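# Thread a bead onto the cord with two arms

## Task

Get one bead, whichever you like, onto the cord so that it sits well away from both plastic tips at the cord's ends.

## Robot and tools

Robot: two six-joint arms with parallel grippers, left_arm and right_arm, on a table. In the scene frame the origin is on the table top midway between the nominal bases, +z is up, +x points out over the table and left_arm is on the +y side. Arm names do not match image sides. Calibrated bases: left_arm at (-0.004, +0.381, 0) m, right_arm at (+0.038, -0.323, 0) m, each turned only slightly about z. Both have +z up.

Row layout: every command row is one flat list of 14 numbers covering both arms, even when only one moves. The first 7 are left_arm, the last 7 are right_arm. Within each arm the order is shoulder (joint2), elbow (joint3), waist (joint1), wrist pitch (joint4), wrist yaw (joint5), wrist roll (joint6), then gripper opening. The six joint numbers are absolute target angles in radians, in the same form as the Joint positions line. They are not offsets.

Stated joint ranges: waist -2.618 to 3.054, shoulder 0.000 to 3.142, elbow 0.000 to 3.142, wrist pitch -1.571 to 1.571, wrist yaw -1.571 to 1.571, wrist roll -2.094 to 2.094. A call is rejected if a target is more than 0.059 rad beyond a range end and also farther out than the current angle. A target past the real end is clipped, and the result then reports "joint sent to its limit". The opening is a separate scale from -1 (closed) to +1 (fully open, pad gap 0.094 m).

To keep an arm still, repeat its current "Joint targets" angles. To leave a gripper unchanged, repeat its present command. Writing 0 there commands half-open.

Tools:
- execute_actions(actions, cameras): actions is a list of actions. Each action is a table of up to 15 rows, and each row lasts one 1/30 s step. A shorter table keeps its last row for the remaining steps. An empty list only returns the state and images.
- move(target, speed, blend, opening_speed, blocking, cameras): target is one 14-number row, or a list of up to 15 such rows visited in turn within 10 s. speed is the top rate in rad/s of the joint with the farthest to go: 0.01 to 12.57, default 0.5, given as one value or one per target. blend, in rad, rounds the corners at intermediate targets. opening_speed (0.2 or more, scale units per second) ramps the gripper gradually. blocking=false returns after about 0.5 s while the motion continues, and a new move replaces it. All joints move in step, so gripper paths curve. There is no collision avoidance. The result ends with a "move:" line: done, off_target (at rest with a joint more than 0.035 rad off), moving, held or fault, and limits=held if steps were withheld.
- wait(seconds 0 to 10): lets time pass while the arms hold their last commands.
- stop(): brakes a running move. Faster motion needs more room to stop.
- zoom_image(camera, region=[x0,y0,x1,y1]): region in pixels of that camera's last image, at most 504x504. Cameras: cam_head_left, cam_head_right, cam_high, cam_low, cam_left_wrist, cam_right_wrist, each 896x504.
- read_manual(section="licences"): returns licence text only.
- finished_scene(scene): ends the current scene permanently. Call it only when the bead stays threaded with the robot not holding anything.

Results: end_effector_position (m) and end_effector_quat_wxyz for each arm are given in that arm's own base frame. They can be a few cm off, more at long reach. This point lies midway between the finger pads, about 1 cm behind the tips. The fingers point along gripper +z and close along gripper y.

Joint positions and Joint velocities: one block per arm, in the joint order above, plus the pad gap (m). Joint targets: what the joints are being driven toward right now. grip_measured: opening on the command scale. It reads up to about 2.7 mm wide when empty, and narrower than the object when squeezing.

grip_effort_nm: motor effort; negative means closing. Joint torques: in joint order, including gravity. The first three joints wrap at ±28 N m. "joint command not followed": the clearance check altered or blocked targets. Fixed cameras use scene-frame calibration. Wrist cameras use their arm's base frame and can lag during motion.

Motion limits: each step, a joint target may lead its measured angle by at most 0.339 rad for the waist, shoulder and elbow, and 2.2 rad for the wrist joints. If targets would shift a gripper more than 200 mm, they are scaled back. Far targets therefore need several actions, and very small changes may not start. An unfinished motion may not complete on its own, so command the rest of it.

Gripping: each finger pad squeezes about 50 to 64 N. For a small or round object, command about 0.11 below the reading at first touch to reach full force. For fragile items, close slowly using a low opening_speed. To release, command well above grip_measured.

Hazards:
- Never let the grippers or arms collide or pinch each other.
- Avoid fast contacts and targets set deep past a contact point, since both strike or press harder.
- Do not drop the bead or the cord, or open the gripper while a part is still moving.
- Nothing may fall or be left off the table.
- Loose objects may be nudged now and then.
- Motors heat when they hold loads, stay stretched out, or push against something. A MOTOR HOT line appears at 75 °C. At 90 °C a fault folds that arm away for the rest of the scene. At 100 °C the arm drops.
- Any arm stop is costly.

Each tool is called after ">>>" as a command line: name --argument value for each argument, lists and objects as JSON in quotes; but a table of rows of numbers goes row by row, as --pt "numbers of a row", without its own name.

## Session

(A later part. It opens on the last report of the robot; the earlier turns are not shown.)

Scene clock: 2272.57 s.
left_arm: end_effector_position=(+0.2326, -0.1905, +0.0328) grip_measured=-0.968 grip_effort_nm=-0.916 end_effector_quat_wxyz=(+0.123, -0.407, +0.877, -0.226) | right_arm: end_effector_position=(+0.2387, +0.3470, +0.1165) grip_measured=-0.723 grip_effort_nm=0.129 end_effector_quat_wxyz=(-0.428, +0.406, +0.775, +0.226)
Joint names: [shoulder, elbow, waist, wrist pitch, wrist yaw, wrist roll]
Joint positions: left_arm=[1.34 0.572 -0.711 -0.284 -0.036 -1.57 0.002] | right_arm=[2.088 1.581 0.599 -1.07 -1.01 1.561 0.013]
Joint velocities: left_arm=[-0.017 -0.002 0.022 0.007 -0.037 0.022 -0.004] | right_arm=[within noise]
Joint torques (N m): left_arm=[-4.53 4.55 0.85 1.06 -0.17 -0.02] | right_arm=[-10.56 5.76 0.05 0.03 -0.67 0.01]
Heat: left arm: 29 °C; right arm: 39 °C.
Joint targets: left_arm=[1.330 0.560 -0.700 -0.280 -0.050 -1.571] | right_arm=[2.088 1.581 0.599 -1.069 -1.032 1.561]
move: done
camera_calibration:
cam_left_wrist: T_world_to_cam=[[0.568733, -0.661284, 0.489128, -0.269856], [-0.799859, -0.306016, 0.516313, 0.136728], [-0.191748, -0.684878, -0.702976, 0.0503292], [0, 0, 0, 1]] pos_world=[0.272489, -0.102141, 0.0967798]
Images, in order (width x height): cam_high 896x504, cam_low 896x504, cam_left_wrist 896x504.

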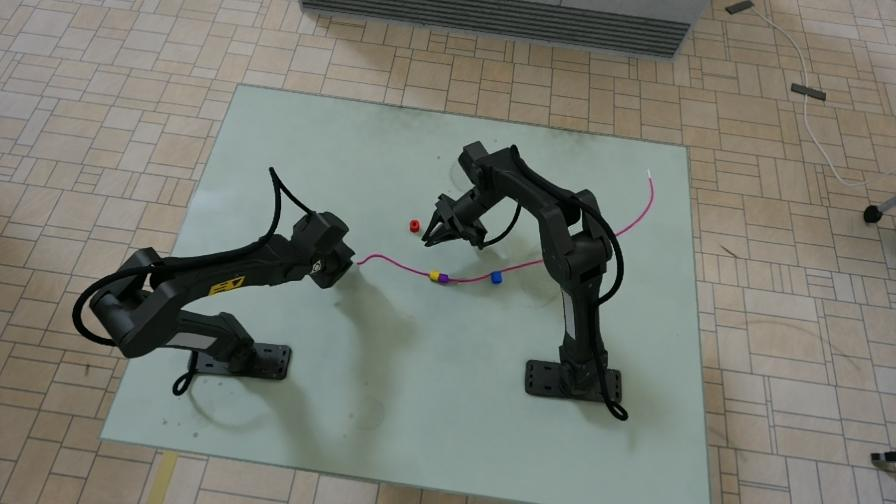

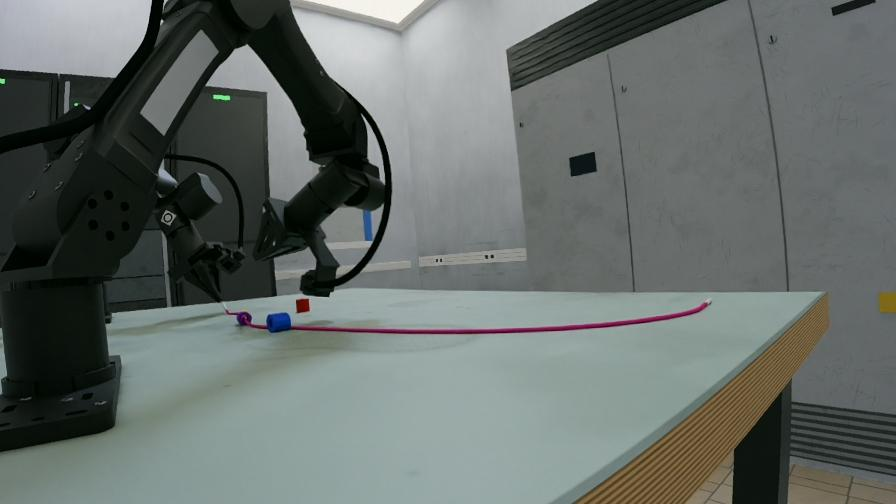

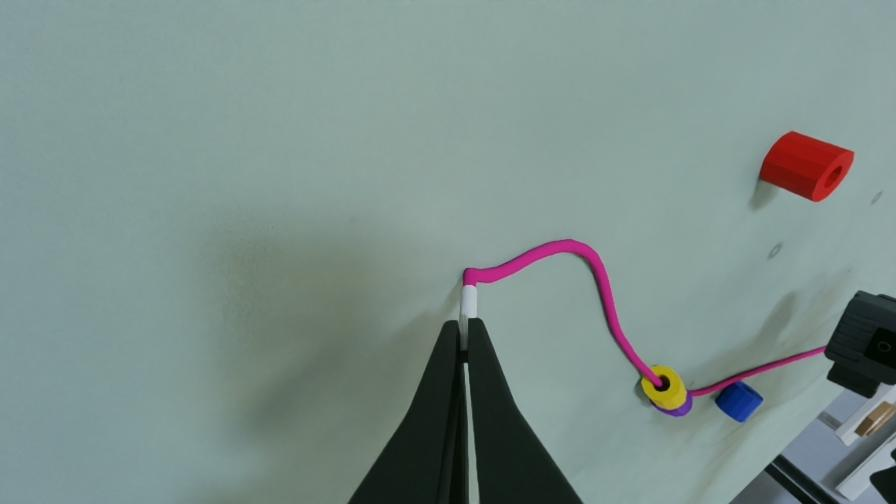

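>>> move --target '[1.33, 0.56, -0.70, -0.28, -0.05, -1.571, -0.97, 2.08, 1.86, 0.3, -1.34, 0.0, 1.70, -0.4]' --speed 0.6 --cameras '["cam_right_wrist", "cam_high"]'

Scene clock: 2329.97 s.
left_arm: end_effector_position=(+0.2327, -0.1907, +0.0329) grip_measured=-0.969 grip_effort_nm=-0.930 end_effector_quat_wxyz=(+0.123, -0.407, +0.877, -0.226) | right_arm: end_effector_position=(+0.3815, +0.1237, +0.0932) grip_measured=-0.403 grip_effort_nm=0.129 end_effector_quat_wxyz=(-0.011, +0.640, +0.769, +0.003)
Joint names: [shoulder, elbow, waist, wrist pitch, wrist yaw, wrist roll]
Joint positions: left_arm=[1.34 0.572 -0.711 -0.283 -0.036 -1.57 0.001] | right_arm=[2.088 1.823 0.302 -1.311 -0.021 1.69 0.028]
Joint velocities: within noise
Joint torques (N m): left_arm=[-4.55 4.55 0.87 1.05 -0.16 -0.02] | right_arm=[-11.36 8.95 -0.12 -0.26 0.2 0.11]
Heat: left arm: 27 °C; right arm: 40 °C.
Joint targets: left_arm=[1.330 0.560 -0.700 -0.280 -0.050 -1.571] | right_arm=[2.080 1.860 0.300 -1.340 0.000 1.700]
move: off_target (right_arm); right_arm: the elbow is farthest, 0.037 rad from its target
camera_calibration:
cam_right_wrist: T_world_to_cam=[[-0.996618, -0.0814726, 0.0107108, 0.391236], [-0.0515738, 0.721635, 0.690349, -0.108774], [-0.0639739, 0.687462, -0.723397, 0.122679], [0, 0, 0, 1]] pos_world=[0.392152, 0.0260325, 0.159647]
Images, in order (width x height): cam_high 896x504, cam_right_wrist 896x504.

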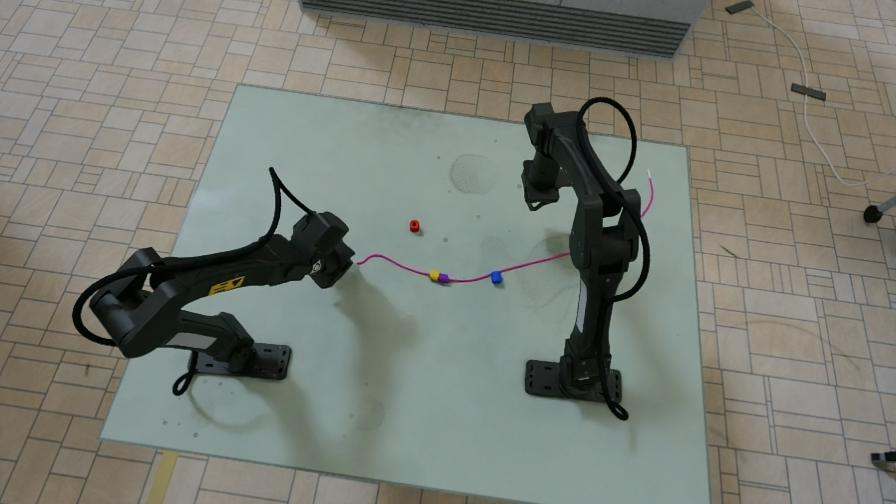

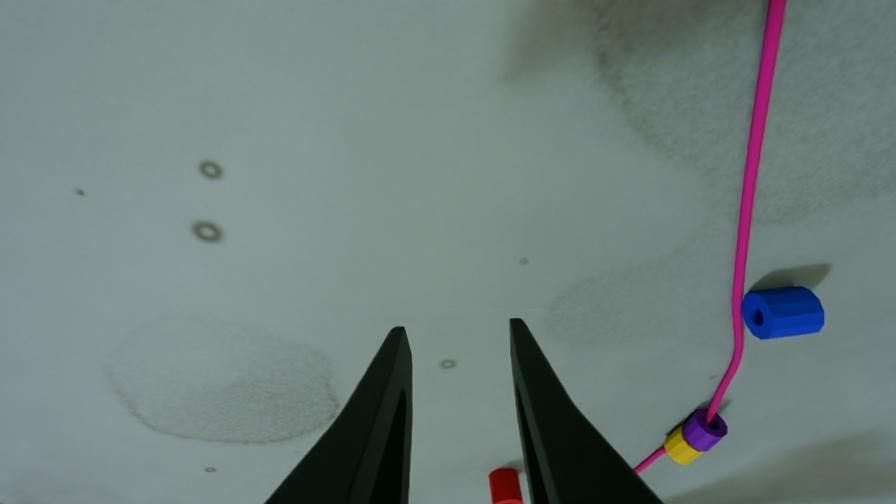

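>>> move --target '[2.15, 1.54, -0.93, -0.43, -0.05, -1.571, -0.97, 2.08, 1.86, 0.3, -1.34, 0.0, 1.70, -0.4]' --speed 0.4 --cameras '["cam_left_wrist", "cam_right_wrist", "cam_high"]'

Scene clock: 2347.03 s.
left_arm: end_effector_position=(+0.3195, -0.4105, +0.0358) grip_measured=-0.966 grip_effort_nm=-0.867 end_effector_quat_wxyz=(+0.100, -0.311, +0.913, -0.244) | right_arm: end_effector_position=(+0.3814, +0.1235, +0.0932) grip_measured=-0.403 grip_effort_nm=0.129 end_effector_quat_wxyz=(-0.010, +0.640, +0.768, +0.003)
Joint names: [shoulder, elbow, waist, wrist pitch, wrist yaw, wrist roll]
Joint positions: left_arm=[2.128 1.511 -0.924 -0.421 -0.036 -1.57 0.002] | right_arm=[2.088 1.823 0.302 -1.312 -0.02 1.69 0.028]
Joint velocities: left_arm=[-0.007 -0.002 -0.007 0.007 0.022 -0.037 -0.004] | right_arm=[within noise]
Joint torques (N m): left_arm=[-9.52 8.05 -0.53 0.95 -0.16 -0.01] | right_arm=[-11.43 8.91 -0.17 -0.28 0.17 0.11]
Heat: left arm: 27 °C; right arm: 40 °C.
Joint targets: left_arm=[2.150 1.540 -0.930 -0.430 -0.050 -1.571] | right_arm=[2.080 1.860 0.300 -1.340 0.000 1.700]
move: off_target (right_arm); right_arm: the elbow is farthest, 0.037 rad from its target
camera_calibration:
cam_left_wrist: T_world_to_cam=[[0.412232, -0.760739, 0.501339, -0.457527], [-0.850755, -0.124516, 0.5106, 0.228276], [-0.326008, -0.637002, -0.698532, -0.0192333], [0, 0, 0, 1]] pos_world=[0.376544, -0.331887, 0.0993837]
cam_right_wrist: T_world_to_cam=[[-0.996637, -0.0811634, 0.0112334, 0.391036], [-0.0510723, 0.722556, 0.689423, -0.108849], [-0.0640727, 0.686531, -0.724272, 0.123156], [0, 0, 0, 1]] pos_world=[0.392053, 0.0258367, 0.159849]
Images, in order (width x height): cam_high 896x504, cam_left_wrist 896x504, cam_right_wrist 896x504.

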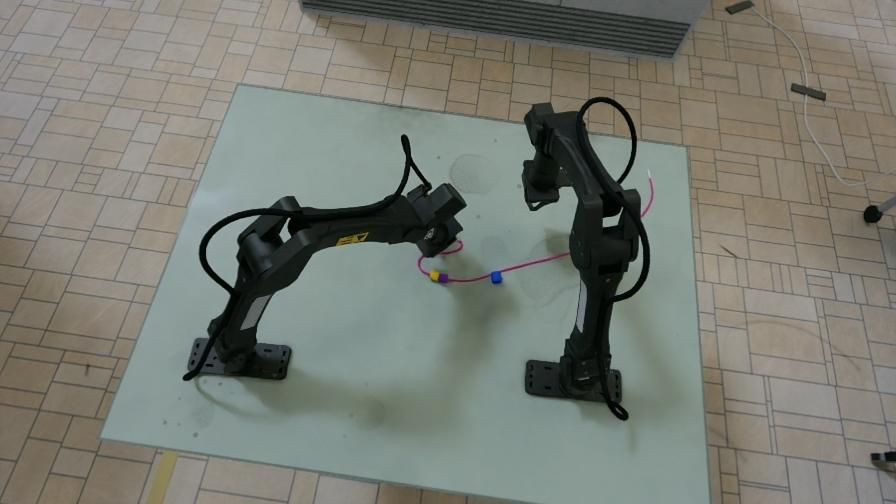

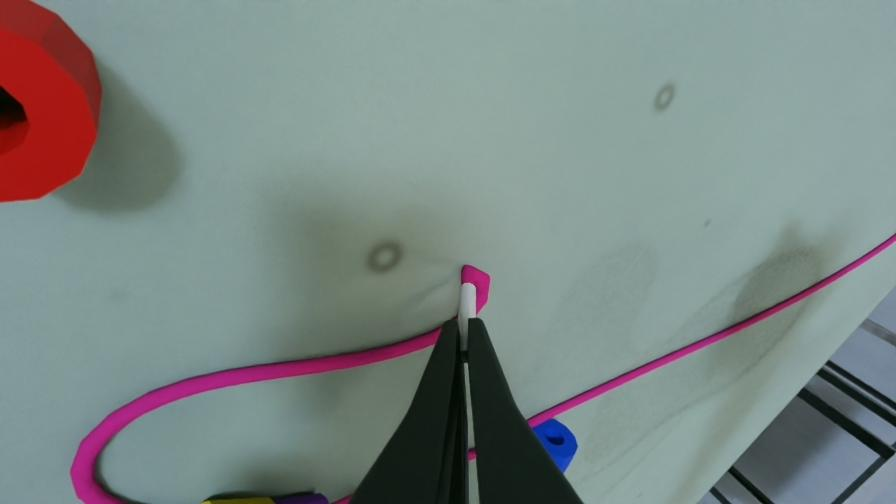

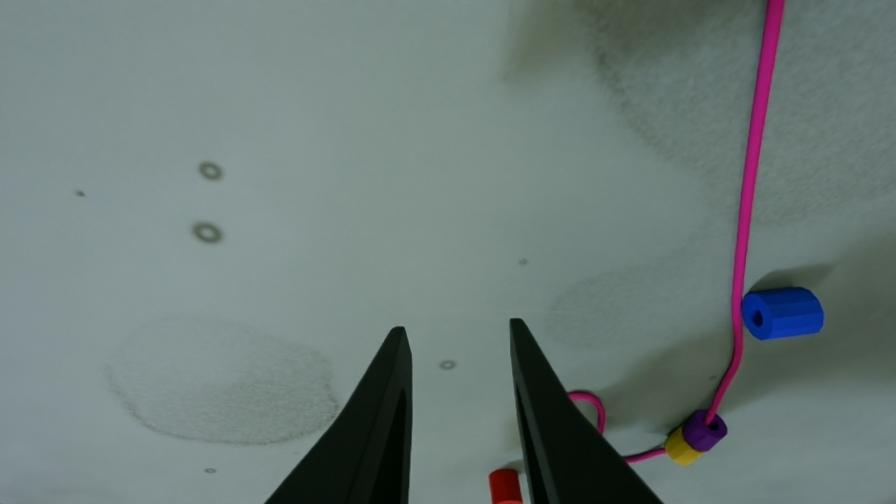

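>>> move --pt "2.15 1.54 -0.93 -0.43 -0.05 -1.571 -0.7 2.08 1.86 0.3 -1.34 0.0 1.70 -0.4" --pt "1.75 1.40 -0.80 -0.75 -0.05 -1.571 -0.7 2.08 1.86 0.3 -1.34 0.0 1.70 -0.4" --speed 0.4 --opening_speed 0.4 --cameras '["cam_left_wrist", "cam_right_wrist", "cam_high"]'

Scene clock: 2356.57 s.
left_arm: end_effector_position=(+0.3051, -0.3079, +0.1171) grip_measured=-0.702 grip_effort_nm=0.100 end_effector_quat_wxyz=(+0.099, -0.367, +0.903, -0.199) | right_arm: end_effector_position=(+0.3814, +0.1235, +0.0932) grip_measured=-0.403 grip_effort_nm=0.139 end_effector_quat_wxyz=(-0.010, +0.640, +0.768, +0.003)
Joint names: [shoulder, elbow, waist, wrist pitch, wrist yaw, wrist roll]
Joint positions: left_arm=[1.786 1.405 -0.807 -0.743 -0.036 -1.57 0.014] | right_arm=[2.088 1.823 0.302 -1.312 -0.02 1.69 0.028]
Joint velocities: within noise
Joint torques (N m): left_arm=[-11.66 5.52 0.53 0.88 -0.16 -0.02] | right_arm=[-11.43 8.94 -0.16 -0.29 0.17 0.1]
Heat: left arm: 27 °C; right arm: 41 °C.
Joint targets: left_arm=[1.750 1.400 -0.800 -0.750 -0.050 -1.571] | right_arm=[2.080 1.860 0.300 -1.340 0.000 1.700]
move: off_target (left_arm, right_arm); left_arm: the shoulder is farthest, 0.036 rad from its target; right_arm: the elbow is farthest, 0.037 rad from its target
camera_calibration:
cam_left_wrist: T_world_to_cam=[[0.525518, -0.736206, 0.426416, -0.432573], [-0.79921, -0.255332, 0.544122, 0.127468], [-0.291709, -0.626742, -0.722565, 0.0937762], [0, 0, 0, 1]] pos_world=[0.356554, -0.227143, 0.182857]
cam_right_wrist: T_world_to_cam=[[-0.996637, -0.0811634, 0.0112334, 0.391036], [-0.0510723, 0.722556, 0.689423, -0.108849], [-0.0640727, 0.686531, -0.724272, 0.123156], [0, 0, 0, 1]] pos_world=[0.392053, 0.0258367, 0.159849]
Images, in order (width x height): cam_high 896x504, cam_left_wrist 896x504, cam_right_wrist 896x504.

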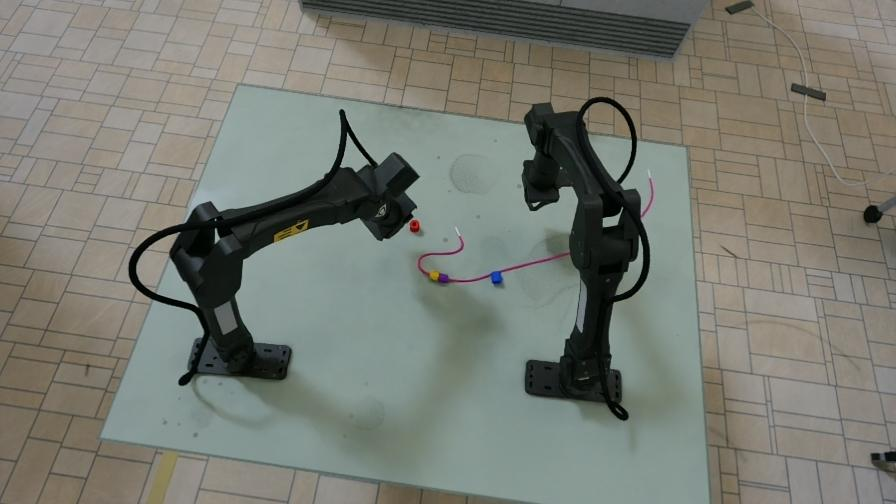

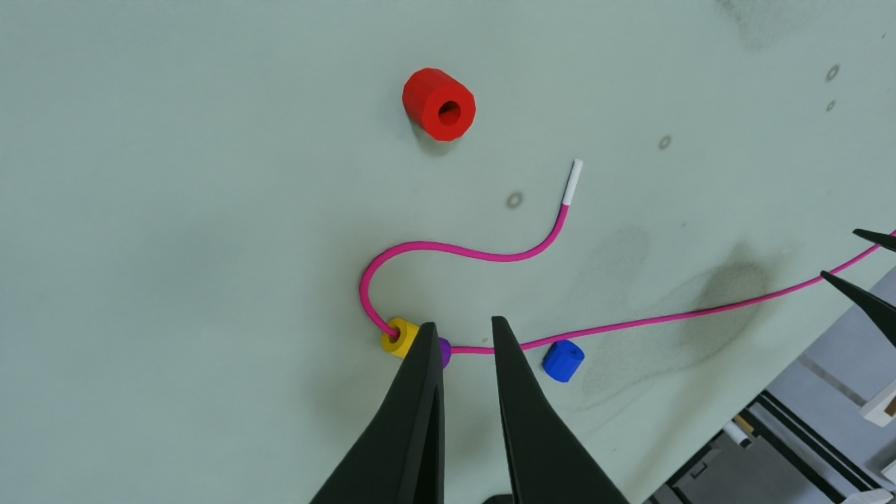

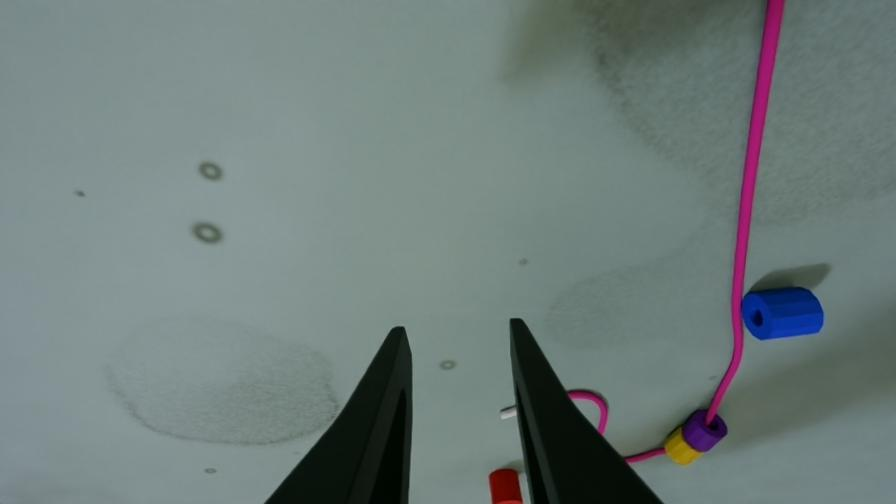

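>>> move --target '[1.75, 1.40, -0.80, -0.75, -0.05, -1.571, -0.7, 2.153, 1.755, 0.705, -1.177, 0.02, 0.143, -0.4]' --speed 0.6 --cameras '["cam_right_wrist", "cam_left_wrist"]'

Scene clock: 2437.13 s.
left_arm: end_effector_position=(+0.3050, -0.3078, +0.1170) grip_measured=-0.702 grip_effort_nm=0.100 end_effector_quat_wxyz=(+0.099, -0.367, +0.903, -0.199) | right_arm: end_effector_position=(+0.3151, +0.2665, +0.0627) grip_measured=-0.403 grip_effort_nm=0.129 end_effector_quat_wxyz=(+0.004, -0.274, +0.962, -0.002)
Joint names: [shoulder, elbow, waist, wrist pitch, wrist yaw, wrist roll]
Joint positions: left_arm=[1.786 1.405 -0.807 -0.743 -0.036 -1.57 0.014] | right_arm=[2.134 1.772 0.703 -1.203 0.007 0.148 0.028]
Joint velocities: within noise
Joint torques (N m): left_arm=[-11.69 5.53 0.54 0.88 -0.16 -0.02] | right_arm=[-9.7 4.67 0.17 0.29 0.11 -0.04]
Heat: left arm: 31 °C; right arm: 40 °C.
Joint targets: left_arm=[1.750 1.400 -0.800 -0.750 -0.050 -1.571] | right_arm=[2.153 1.755 0.705 -1.177 0.020 0.143]
move: off_target (left_arm); left_arm: the shoulder is farthest, 0.036 rad from its target
camera_calibration:
cam_left_wrist: T_world_to_cam=[[0.525736, -0.736421, 0.425776, -0.432414], [-0.798955, -0.255658, 0.544343, 0.127263], [-0.292013, -0.626357, -0.722776, 0.0939718], [0, 0, 0, 1]] pos_world=[0.356454, -0.227043, 0.182757]
cam_right_wrist: T_world_to_cam=[[0.438535, -0.898698, 0.00543407, 0.102852], [-0.668232, -0.32202, 0.670648, 0.279487], [-0.60096, -0.297734, -0.741756, 0.431095], [0, 0, 0, 1]] pos_world=[0.400729, 0.310784, 0.131771]
Images, in order (width x height): cam_left_wrist 896x504, cam_right_wrist 896x504.

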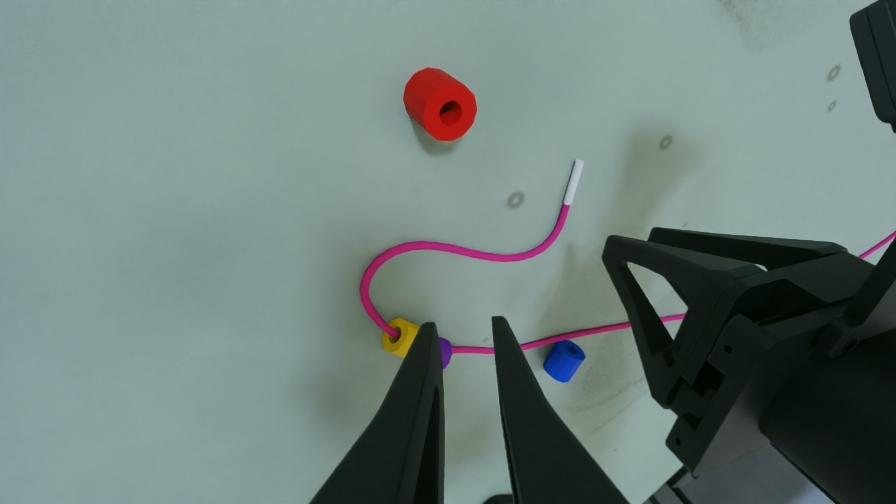

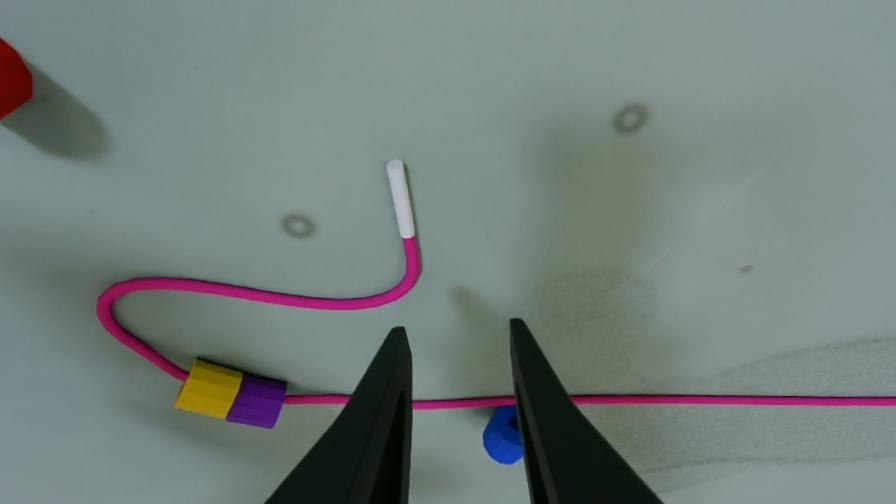

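>>> move --target '[1.75, 1.40, -0.80, -0.75, -0.05, -1.571, -0.7, 2.153, 1.63, 0.742, -1.042, 0.02, 0.143, -0.4]' --speed 0.25 --cameras '["cam_right_wrist", "cam_left_wrist"]'

Scene clock: 2486.53 s.
left_arm: end_effector_position=(+0.3050, -0.3077, +0.1170) grip_measured=-0.702 grip_effort_nm=0.100 end_effector_quat_wxyz=(+0.099, -0.367, +0.903, -0.199) | right_arm: end_effector_position=(+0.3029, +0.2741, +0.0307) grip_measured=-0.403 grip_effort_nm=0.129 end_effector_quat_wxyz=(+0.007, -0.291, +0.957, -0.001)
Joint names: [shoulder, elbow, waist, wrist pitch, wrist yaw, wrist roll]
Joint positions: left_arm=[1.786 1.405 -0.807 -0.744 -0.036 -1.57 0.014] | right_arm=[2.136 1.646 0.737 -1.069 0.009 0.147 0.028]
Joint velocities: within noise
Joint torques (N m): left_arm=[-11.67 5.55 0.53 0.88 -0.15 -0.02] | right_arm=[-9.78 4.74 0.4 0.32 0.11 -0.02]
Heat: left arm: 31 °C; right arm: 38 °C.
Joint targets: left_arm=[1.750 1.400 -0.800 -0.750 -0.050 -1.571] | right_arm=[2.153 1.630 0.742 -1.042 0.020 0.143]
move: off_target (left_arm); left_arm: the shoulder is farthest, 0.036 rad from its target
camera_calibration:
cam_left_wrist: T_world_to_cam=[[0.525821, -0.73655, 0.425447, -0.432361], [-0.798827, -0.255781, 0.544474, 0.127086], [-0.292211, -0.626155, -0.722871, 0.0940763], [0, 0, 0, 1]] pos_world=[0.356354, -0.227043, 0.182757]
cam_right_wrist: T_world_to_cam=[[0.470099, -0.882597, 0.00546418, 0.101345], [-0.659916, -0.347367, 0.666218, 0.29982], [-0.586104, -0.316794, -0.745737, 0.403193], [0, 0, 0, 1]] pos_world=[0.386527, 0.321323, 0.100377]
Images, in order (width x height): cam_left_wrist 896x504, cam_right_wrist 896x504.

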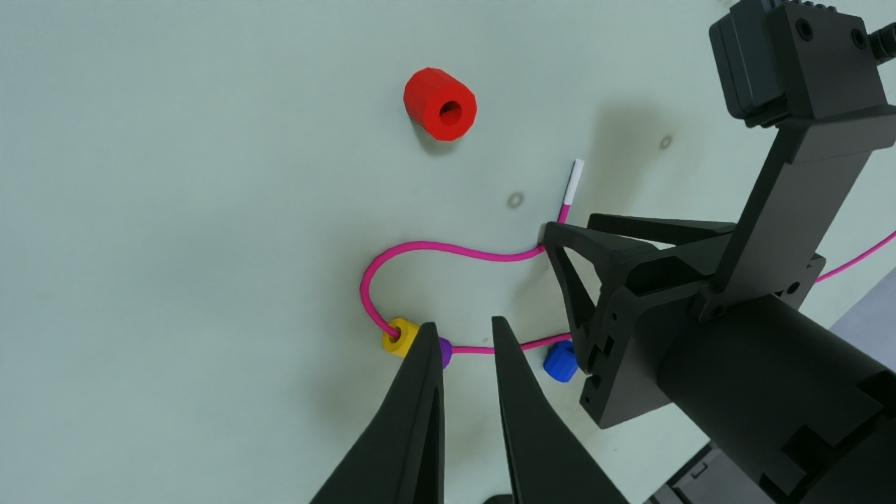

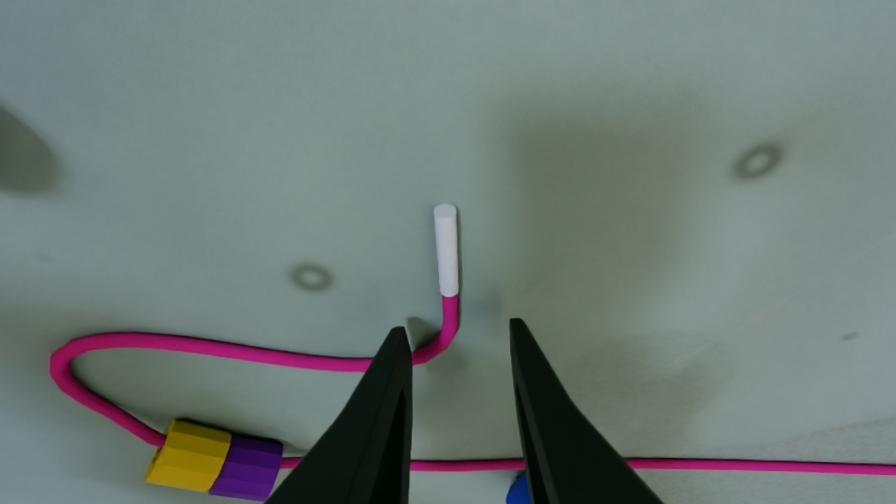

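>>> move --pt "1.75 1.40 -0.80 -0.75 -0.05 -1.571 -0.7 2.153 1.592 0.742 -1.015 0.02 0.143 -0.4" --pt "1.75 1.40 -0.80 -0.75 -0.05 -1.571 -0.7 2.153 1.592 0.742 -1.015 0.02 0.143 -0.95" --speed 0.2 --opening_speed 0.6 --cameras '["cam_right_wrist", "cam_left_wrist"]'

Scene clock: 2497.57 s.
left_arm: end_effector_position=(+0.3050, -0.3077, +0.1170) grip_measured=-0.702 grip_effort_nm=0.105 end_effector_quat_wxyz=(+0.099, -0.367, +0.903, -0.199) | right_arm: end_effector_position=(+0.3000, +0.2730, +0.0234) grip_measured=-0.948 grip_effort_nm=-0.999 end_effector_quat_wxyz=(+0.005, -0.292, +0.956, -0.001)
Joint names: [shoulder, elbow, waist, wrist pitch, wrist yaw, wrist roll]
Joint positions: left_arm=[1.786 1.405 -0.807 -0.744 -0.036 -1.57 0.014] | right_arm=[2.136 1.616 0.739 -1.042 0.007 0.146 0.002]
Joint velocities: within noise
Joint torques (N m): left_arm=[-11.69 5.52 0.51 0.88 -0.16 -0.02] | right_arm=[-9.65 4.12 0.29 0.31 0.13 -0.02]
Heat: left arm: 31 °C; right arm: 36 °C.
Joint targets: left_arm=[1.750 1.400 -0.800 -0.750 -0.050 -1.571] | right_arm=[2.153 1.592 0.742 -1.015 0.020 0.143]
move: off_target (left_arm); left_arm: the shoulder is farthest, 0.036 rad from its target
camera_calibration:
cam_left_wrist: T_world_to_cam=[[0.525821, -0.73655, 0.425447, -0.432361], [-0.798827, -0.255781, 0.544474, 0.127086], [-0.292211, -0.626155, -0.722871, 0.0940763], [0, 0, 0, 1]] pos_world=[0.356354, -0.227043, 0.182757]
cam_right_wrist: T_world_to_cam=[[0.47251, -0.881313, 0.00464746, 0.100649], [-0.656241, -0.348309, 0.669349, 0.301472], [-0.588288, -0.319324, -0.742933, 0.396846], [0, 0, 0, 1]] pos_world=[0.383741, 0.320431, 0.0925716]
Images, in order (width x height): cam_left_wrist 896x504, cam_right_wrist 896x504.

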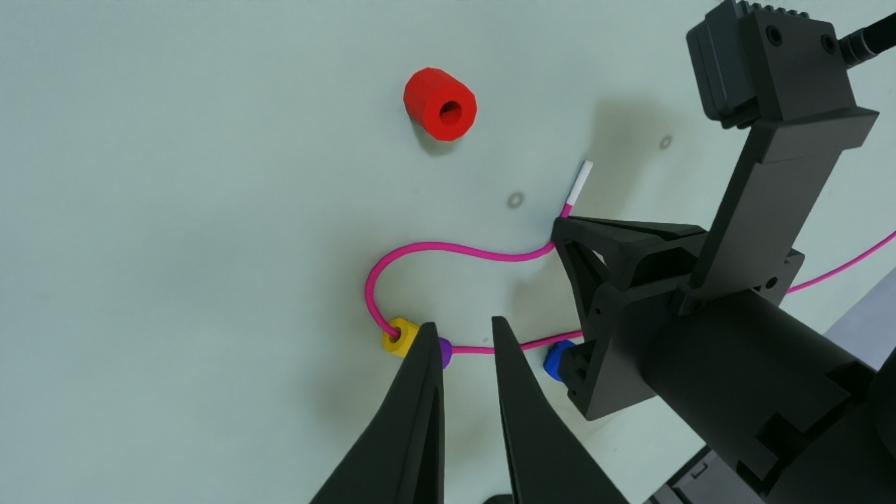

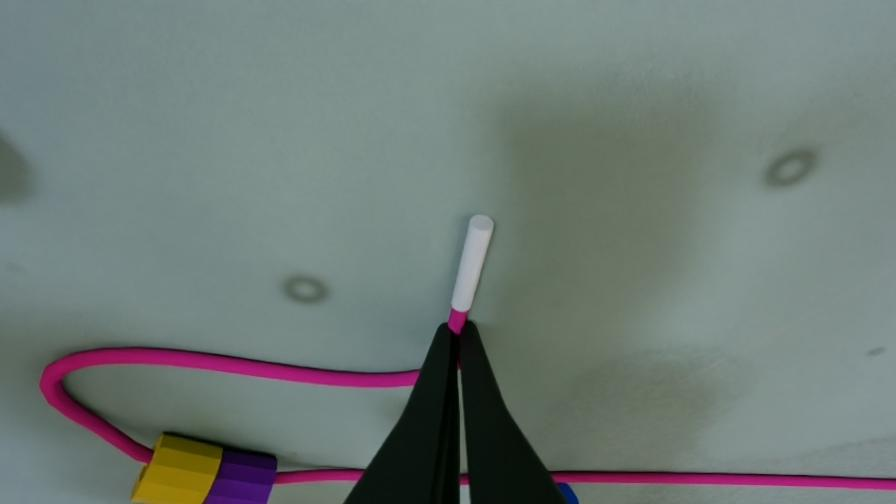

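>>> move --target '[1.75, 1.40, -0.80, -0.75, -0.05, -1.571, -0.7, 2.153, 1.592, 0.742, -1.015, 0.02, -1.70, -0.95]' --speed 0.8 --cameras '["cam_right_wrist", "cam_left_wrist"]'

Scene clock: 2512.50 s.
left_arm: end_effector_position=(+0.2866, -0.3121, +0.1127) grip_measured=-0.702 grip_effort_nm=0.081 end_effector_quat_wxyz=(+0.056, -0.359, +0.911, -0.193) | right_arm: end_effector_position=(+0.3167, +0.2725, +0.0240) grip_measured=-0.949 grip_effort_nm=-1.009 end_effector_quat_wxyz=(-0.014, +0.922, -0.386, +0.037)
Joint names: [shoulder, elbow, waist, wrist pitch, wrist yaw, wrist roll]
Joint positions: left_arm=[1.786 1.405 -0.814 -0.786 0.039 -1.573 0.014] | right_arm=[2.136 1.616 0.731 -0.994 0.054 -1.619 0.002]
Joint velocities: within noise
Joint torques (N m): left_arm=[-11.6 5.46 1.13 1.2 -0.79 0] | right_arm=[-9.77 4.19 0.88 -0.08 -0.33 -0.8]
Heat: left arm: 31 °C; right arm: 35 °C.
Joint targets: left_arm=[1.750 1.400 -0.800 -0.750 -0.050 -1.571] | right_arm=[2.153 1.592 0.742 -1.015 0.020 -1.700]
move: off_target (left_arm, right_arm); left_arm: the wrist yaw is farthest, 0.089 rad from its target; right_arm: the wrist roll is farthest, 0.081 rad from its target
camera_calibration:
cam_left_wrist: T_world_to_cam=[[0.531621, -0.748483, 0.396424, -0.426258], [-0.761828, -0.218029, 0.609985, 0.107388], [-0.370131, -0.626288, -0.686124, 0.101027], [0, 0, 0, 1]] pos_world=[0.345812, -0.232361, 0.172791]
cam_right_wrist: T_world_to_cam=[[0.777184, 0.62644, 0.0596498, -0.416395], [0.406998, -0.572694, 0.7116, 0.0352267], [0.479936, -0.528766, -0.700048, 0.124824], [0, 0, 0, 1]] pos_world=[0.24937, 0.347024, 0.0871536]
Images, in order (width x height): cam_left_wrist 896x504, cam_right_wrist 896x504.

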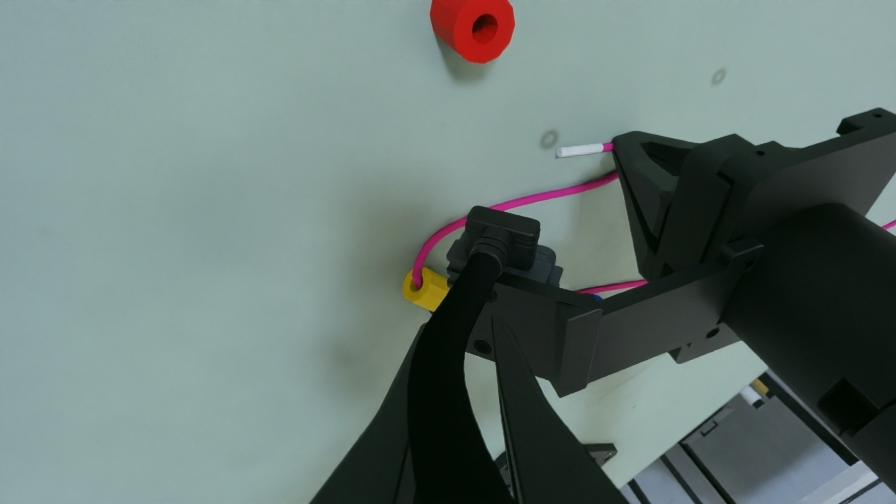

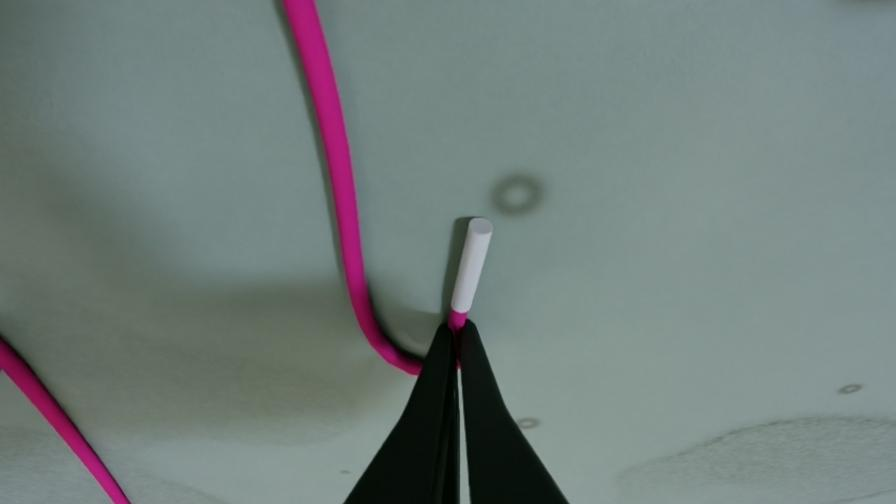

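>>> move --target '[1.75, 1.40, -0.80, -0.75, -0.05, -1.571, -0.7, 2.153, 1.592, 0.742, -1.015, 0.02, -1.20, -0.95]' --speed 0.5 --cameras '["cam_right_wrist", "cam_left_wrist", "cam_high"]'

Scene clock: 2523.47 s.
left_arm: end_effector_position=(+0.3008, -0.3056, +0.1149) grip_measured=-0.702 grip_effort_nm=0.076 end_effector_quat_wxyz=(+0.092, -0.368, +0.906, -0.191) | right_arm: end_effector_position=(+0.3166, +0.2725, +0.0240) grip_measured=-0.945 grip_effort_nm=-0.838 end_effector_quat_wxyz=(-0.021, +0.823, -0.567, +0.033)
Joint names: [shoulder, elbow, waist, wrist pitch, wrist yaw, wrist roll]
Joint positions: left_arm=[1.786 1.405 -0.808 -0.764 -0.031 -1.573 0.014] | right_arm=[2.136 1.616 0.731 -0.994 0.054 -1.204 0.003]
Joint velocities: within noise
Joint torques (N m): left_arm=[-11.64 5.49 0.68 1.03 -0.19 0.01] | right_arm=[-9.7 4.16 0.98 -0.07 -0.3 0.05]
Heat: left arm: 31 °C; right arm: 35 °C.
Joint targets: left_arm=[1.750 1.400 -0.800 -0.750 -0.050 -1.571] | right_arm=[2.153 1.592 0.742 -1.015 0.020 -1.200]
move: off_target (left_arm); left_arm: the shoulder is farthest, 0.036 rad from its target
camera_calibration:
cam_left_wrist: T_world_to_cam=[[0.532325, -0.741511, 0.408401, -0.429217], [-0.78939, -0.260548, 0.555858, 0.119872], [-0.305766, -0.618285, -0.724038, 0.0992837], [0, 0, 0, 1]] pos_world=[0.353466, -0.225651, 0.180546]
cam_right_wrist: T_world_to_cam=[[0.962895, 0.259391, 0.0744999, -0.375443], [0.137791, -0.709878, 0.690714, 0.158428], [0.232051, -0.65482, -0.71928, 0.238093], [0, 0, 0, 1]] pos_world=[0.284432, 0.36576, 0.0897976]
Images, in order (width x height): cam_high 896x504, cam_left_wrist 896x504, cam_right_wrist 896x504.

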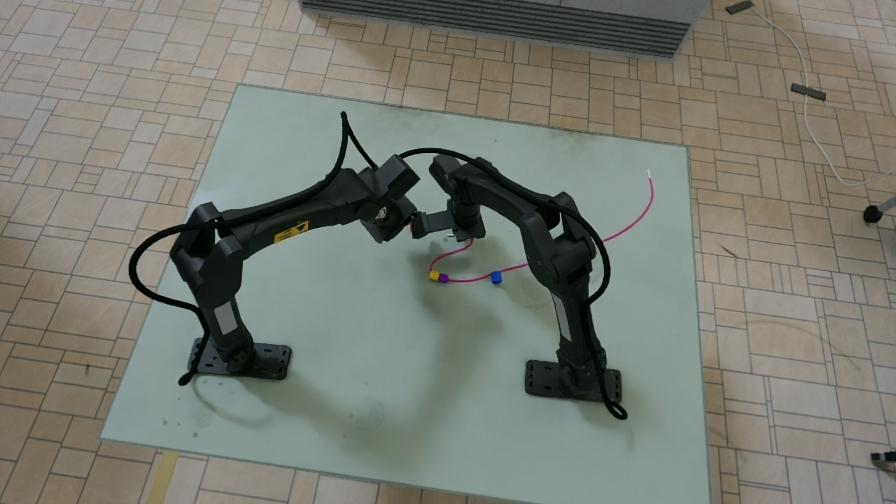

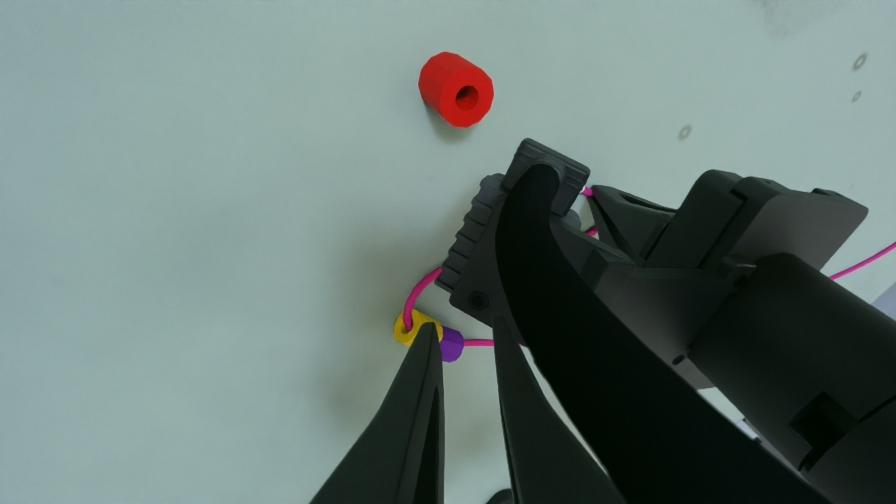

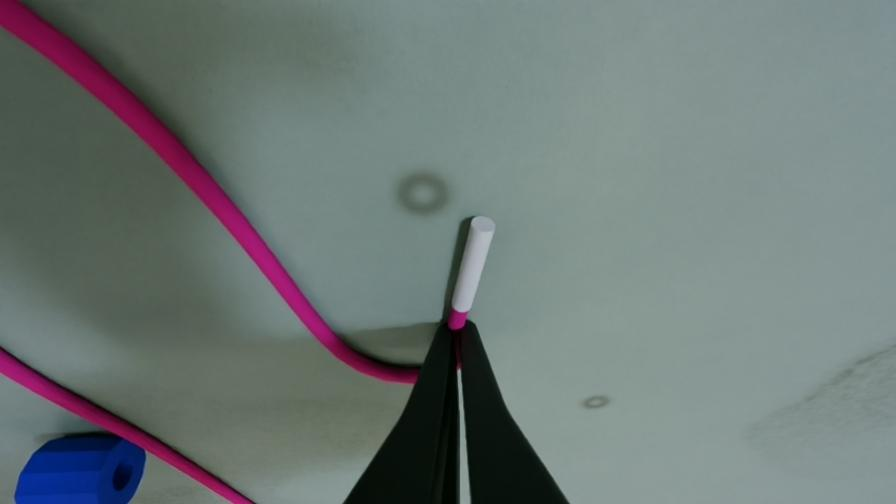

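>>> move --pt "1.30 1.2 -0.40 -0.60 0.0 -0.8 -0.4 2.153 1.592 0.742 -1.015 0.0 -1.20 -0.95" --pt "1.104 1.117 -0.249 -0.493 0.096 -0.004 0.0 2.153 1.592 0.742 -1.015 0.0 -1.70 -0.95" --speed 0.7 --blend '[0.1, 0]' --cameras '["cam_right_wrist", "cam_high"]'

Scene clock: 2533.53 s.
left_arm: end_effector_position=(+0.3508, -0.1074, +0.2921) grip_measured=-0.002 grip_effort_nm=0.100 end_effector_quat_wxyz=(+0.490, +0.129, +0.856, -0.104) | right_arm: end_effector_position=(+0.3125, +0.2748, +0.0237) grip_measured=-0.945 grip_effort_nm=-0.784 end_effector_quat_wxyz=(-0.016, +0.936, -0.352, +0.024)
Joint names: [shoulder, elbow, waist, wrist pitch, wrist yaw, wrist roll]
Joint positions: left_arm=[1.127 1.123 -0.257 -0.519 0.087 -0.01 0.047] | right_arm=[2.136 1.616 0.731 -1 0.029 -1.692 0.003]
Joint velocities: within noise
Joint torques (N m): left_arm=[-4.82 5.89 0.69 1.7 0.1 0.05] | right_arm=[-9.73 4.18 0.96 -0.04 -0.3 -0.09]
Heat: left arm: 31 °C; right arm: 35 °C.
Joint targets: left_arm=[1.104 1.117 -0.249 -0.493 0.096 -0.004] | right_arm=[2.153 1.592 0.742 -1.015 0.000 -1.700]
move: done
camera_calibration:
cam_right_wrist: T_world_to_cam=[[0.729828, 0.681815, 0.0497864, -0.414679], [0.463513, -0.547053, 0.697058, 0.0140726], [0.5025, -0.485656, -0.715284, 0.109235], [0, 0, 0, 1]] pos_world=[0.241231, 0.343484, 0.0889701]
Images, in order (width x height): cam_high 896x504, cam_right_wrist 896x504.

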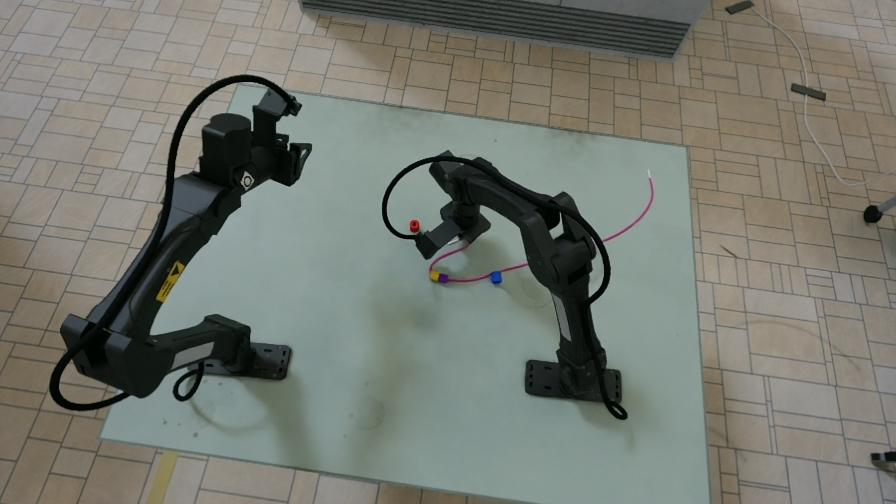

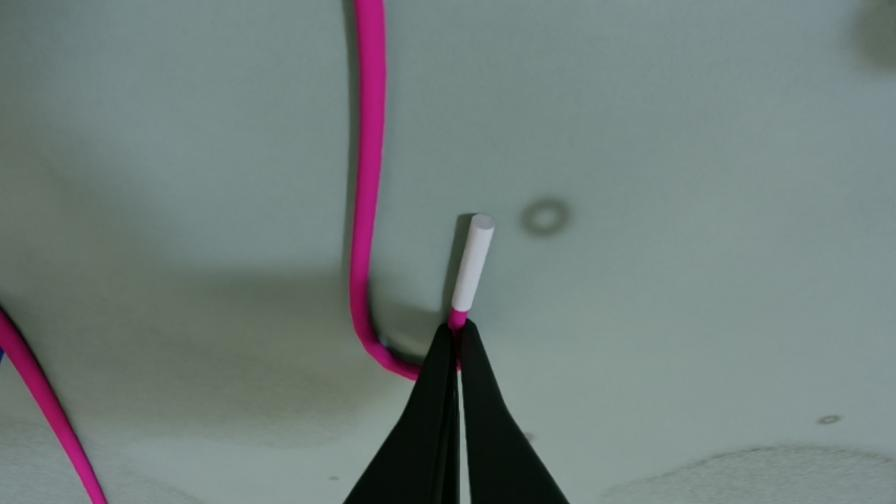

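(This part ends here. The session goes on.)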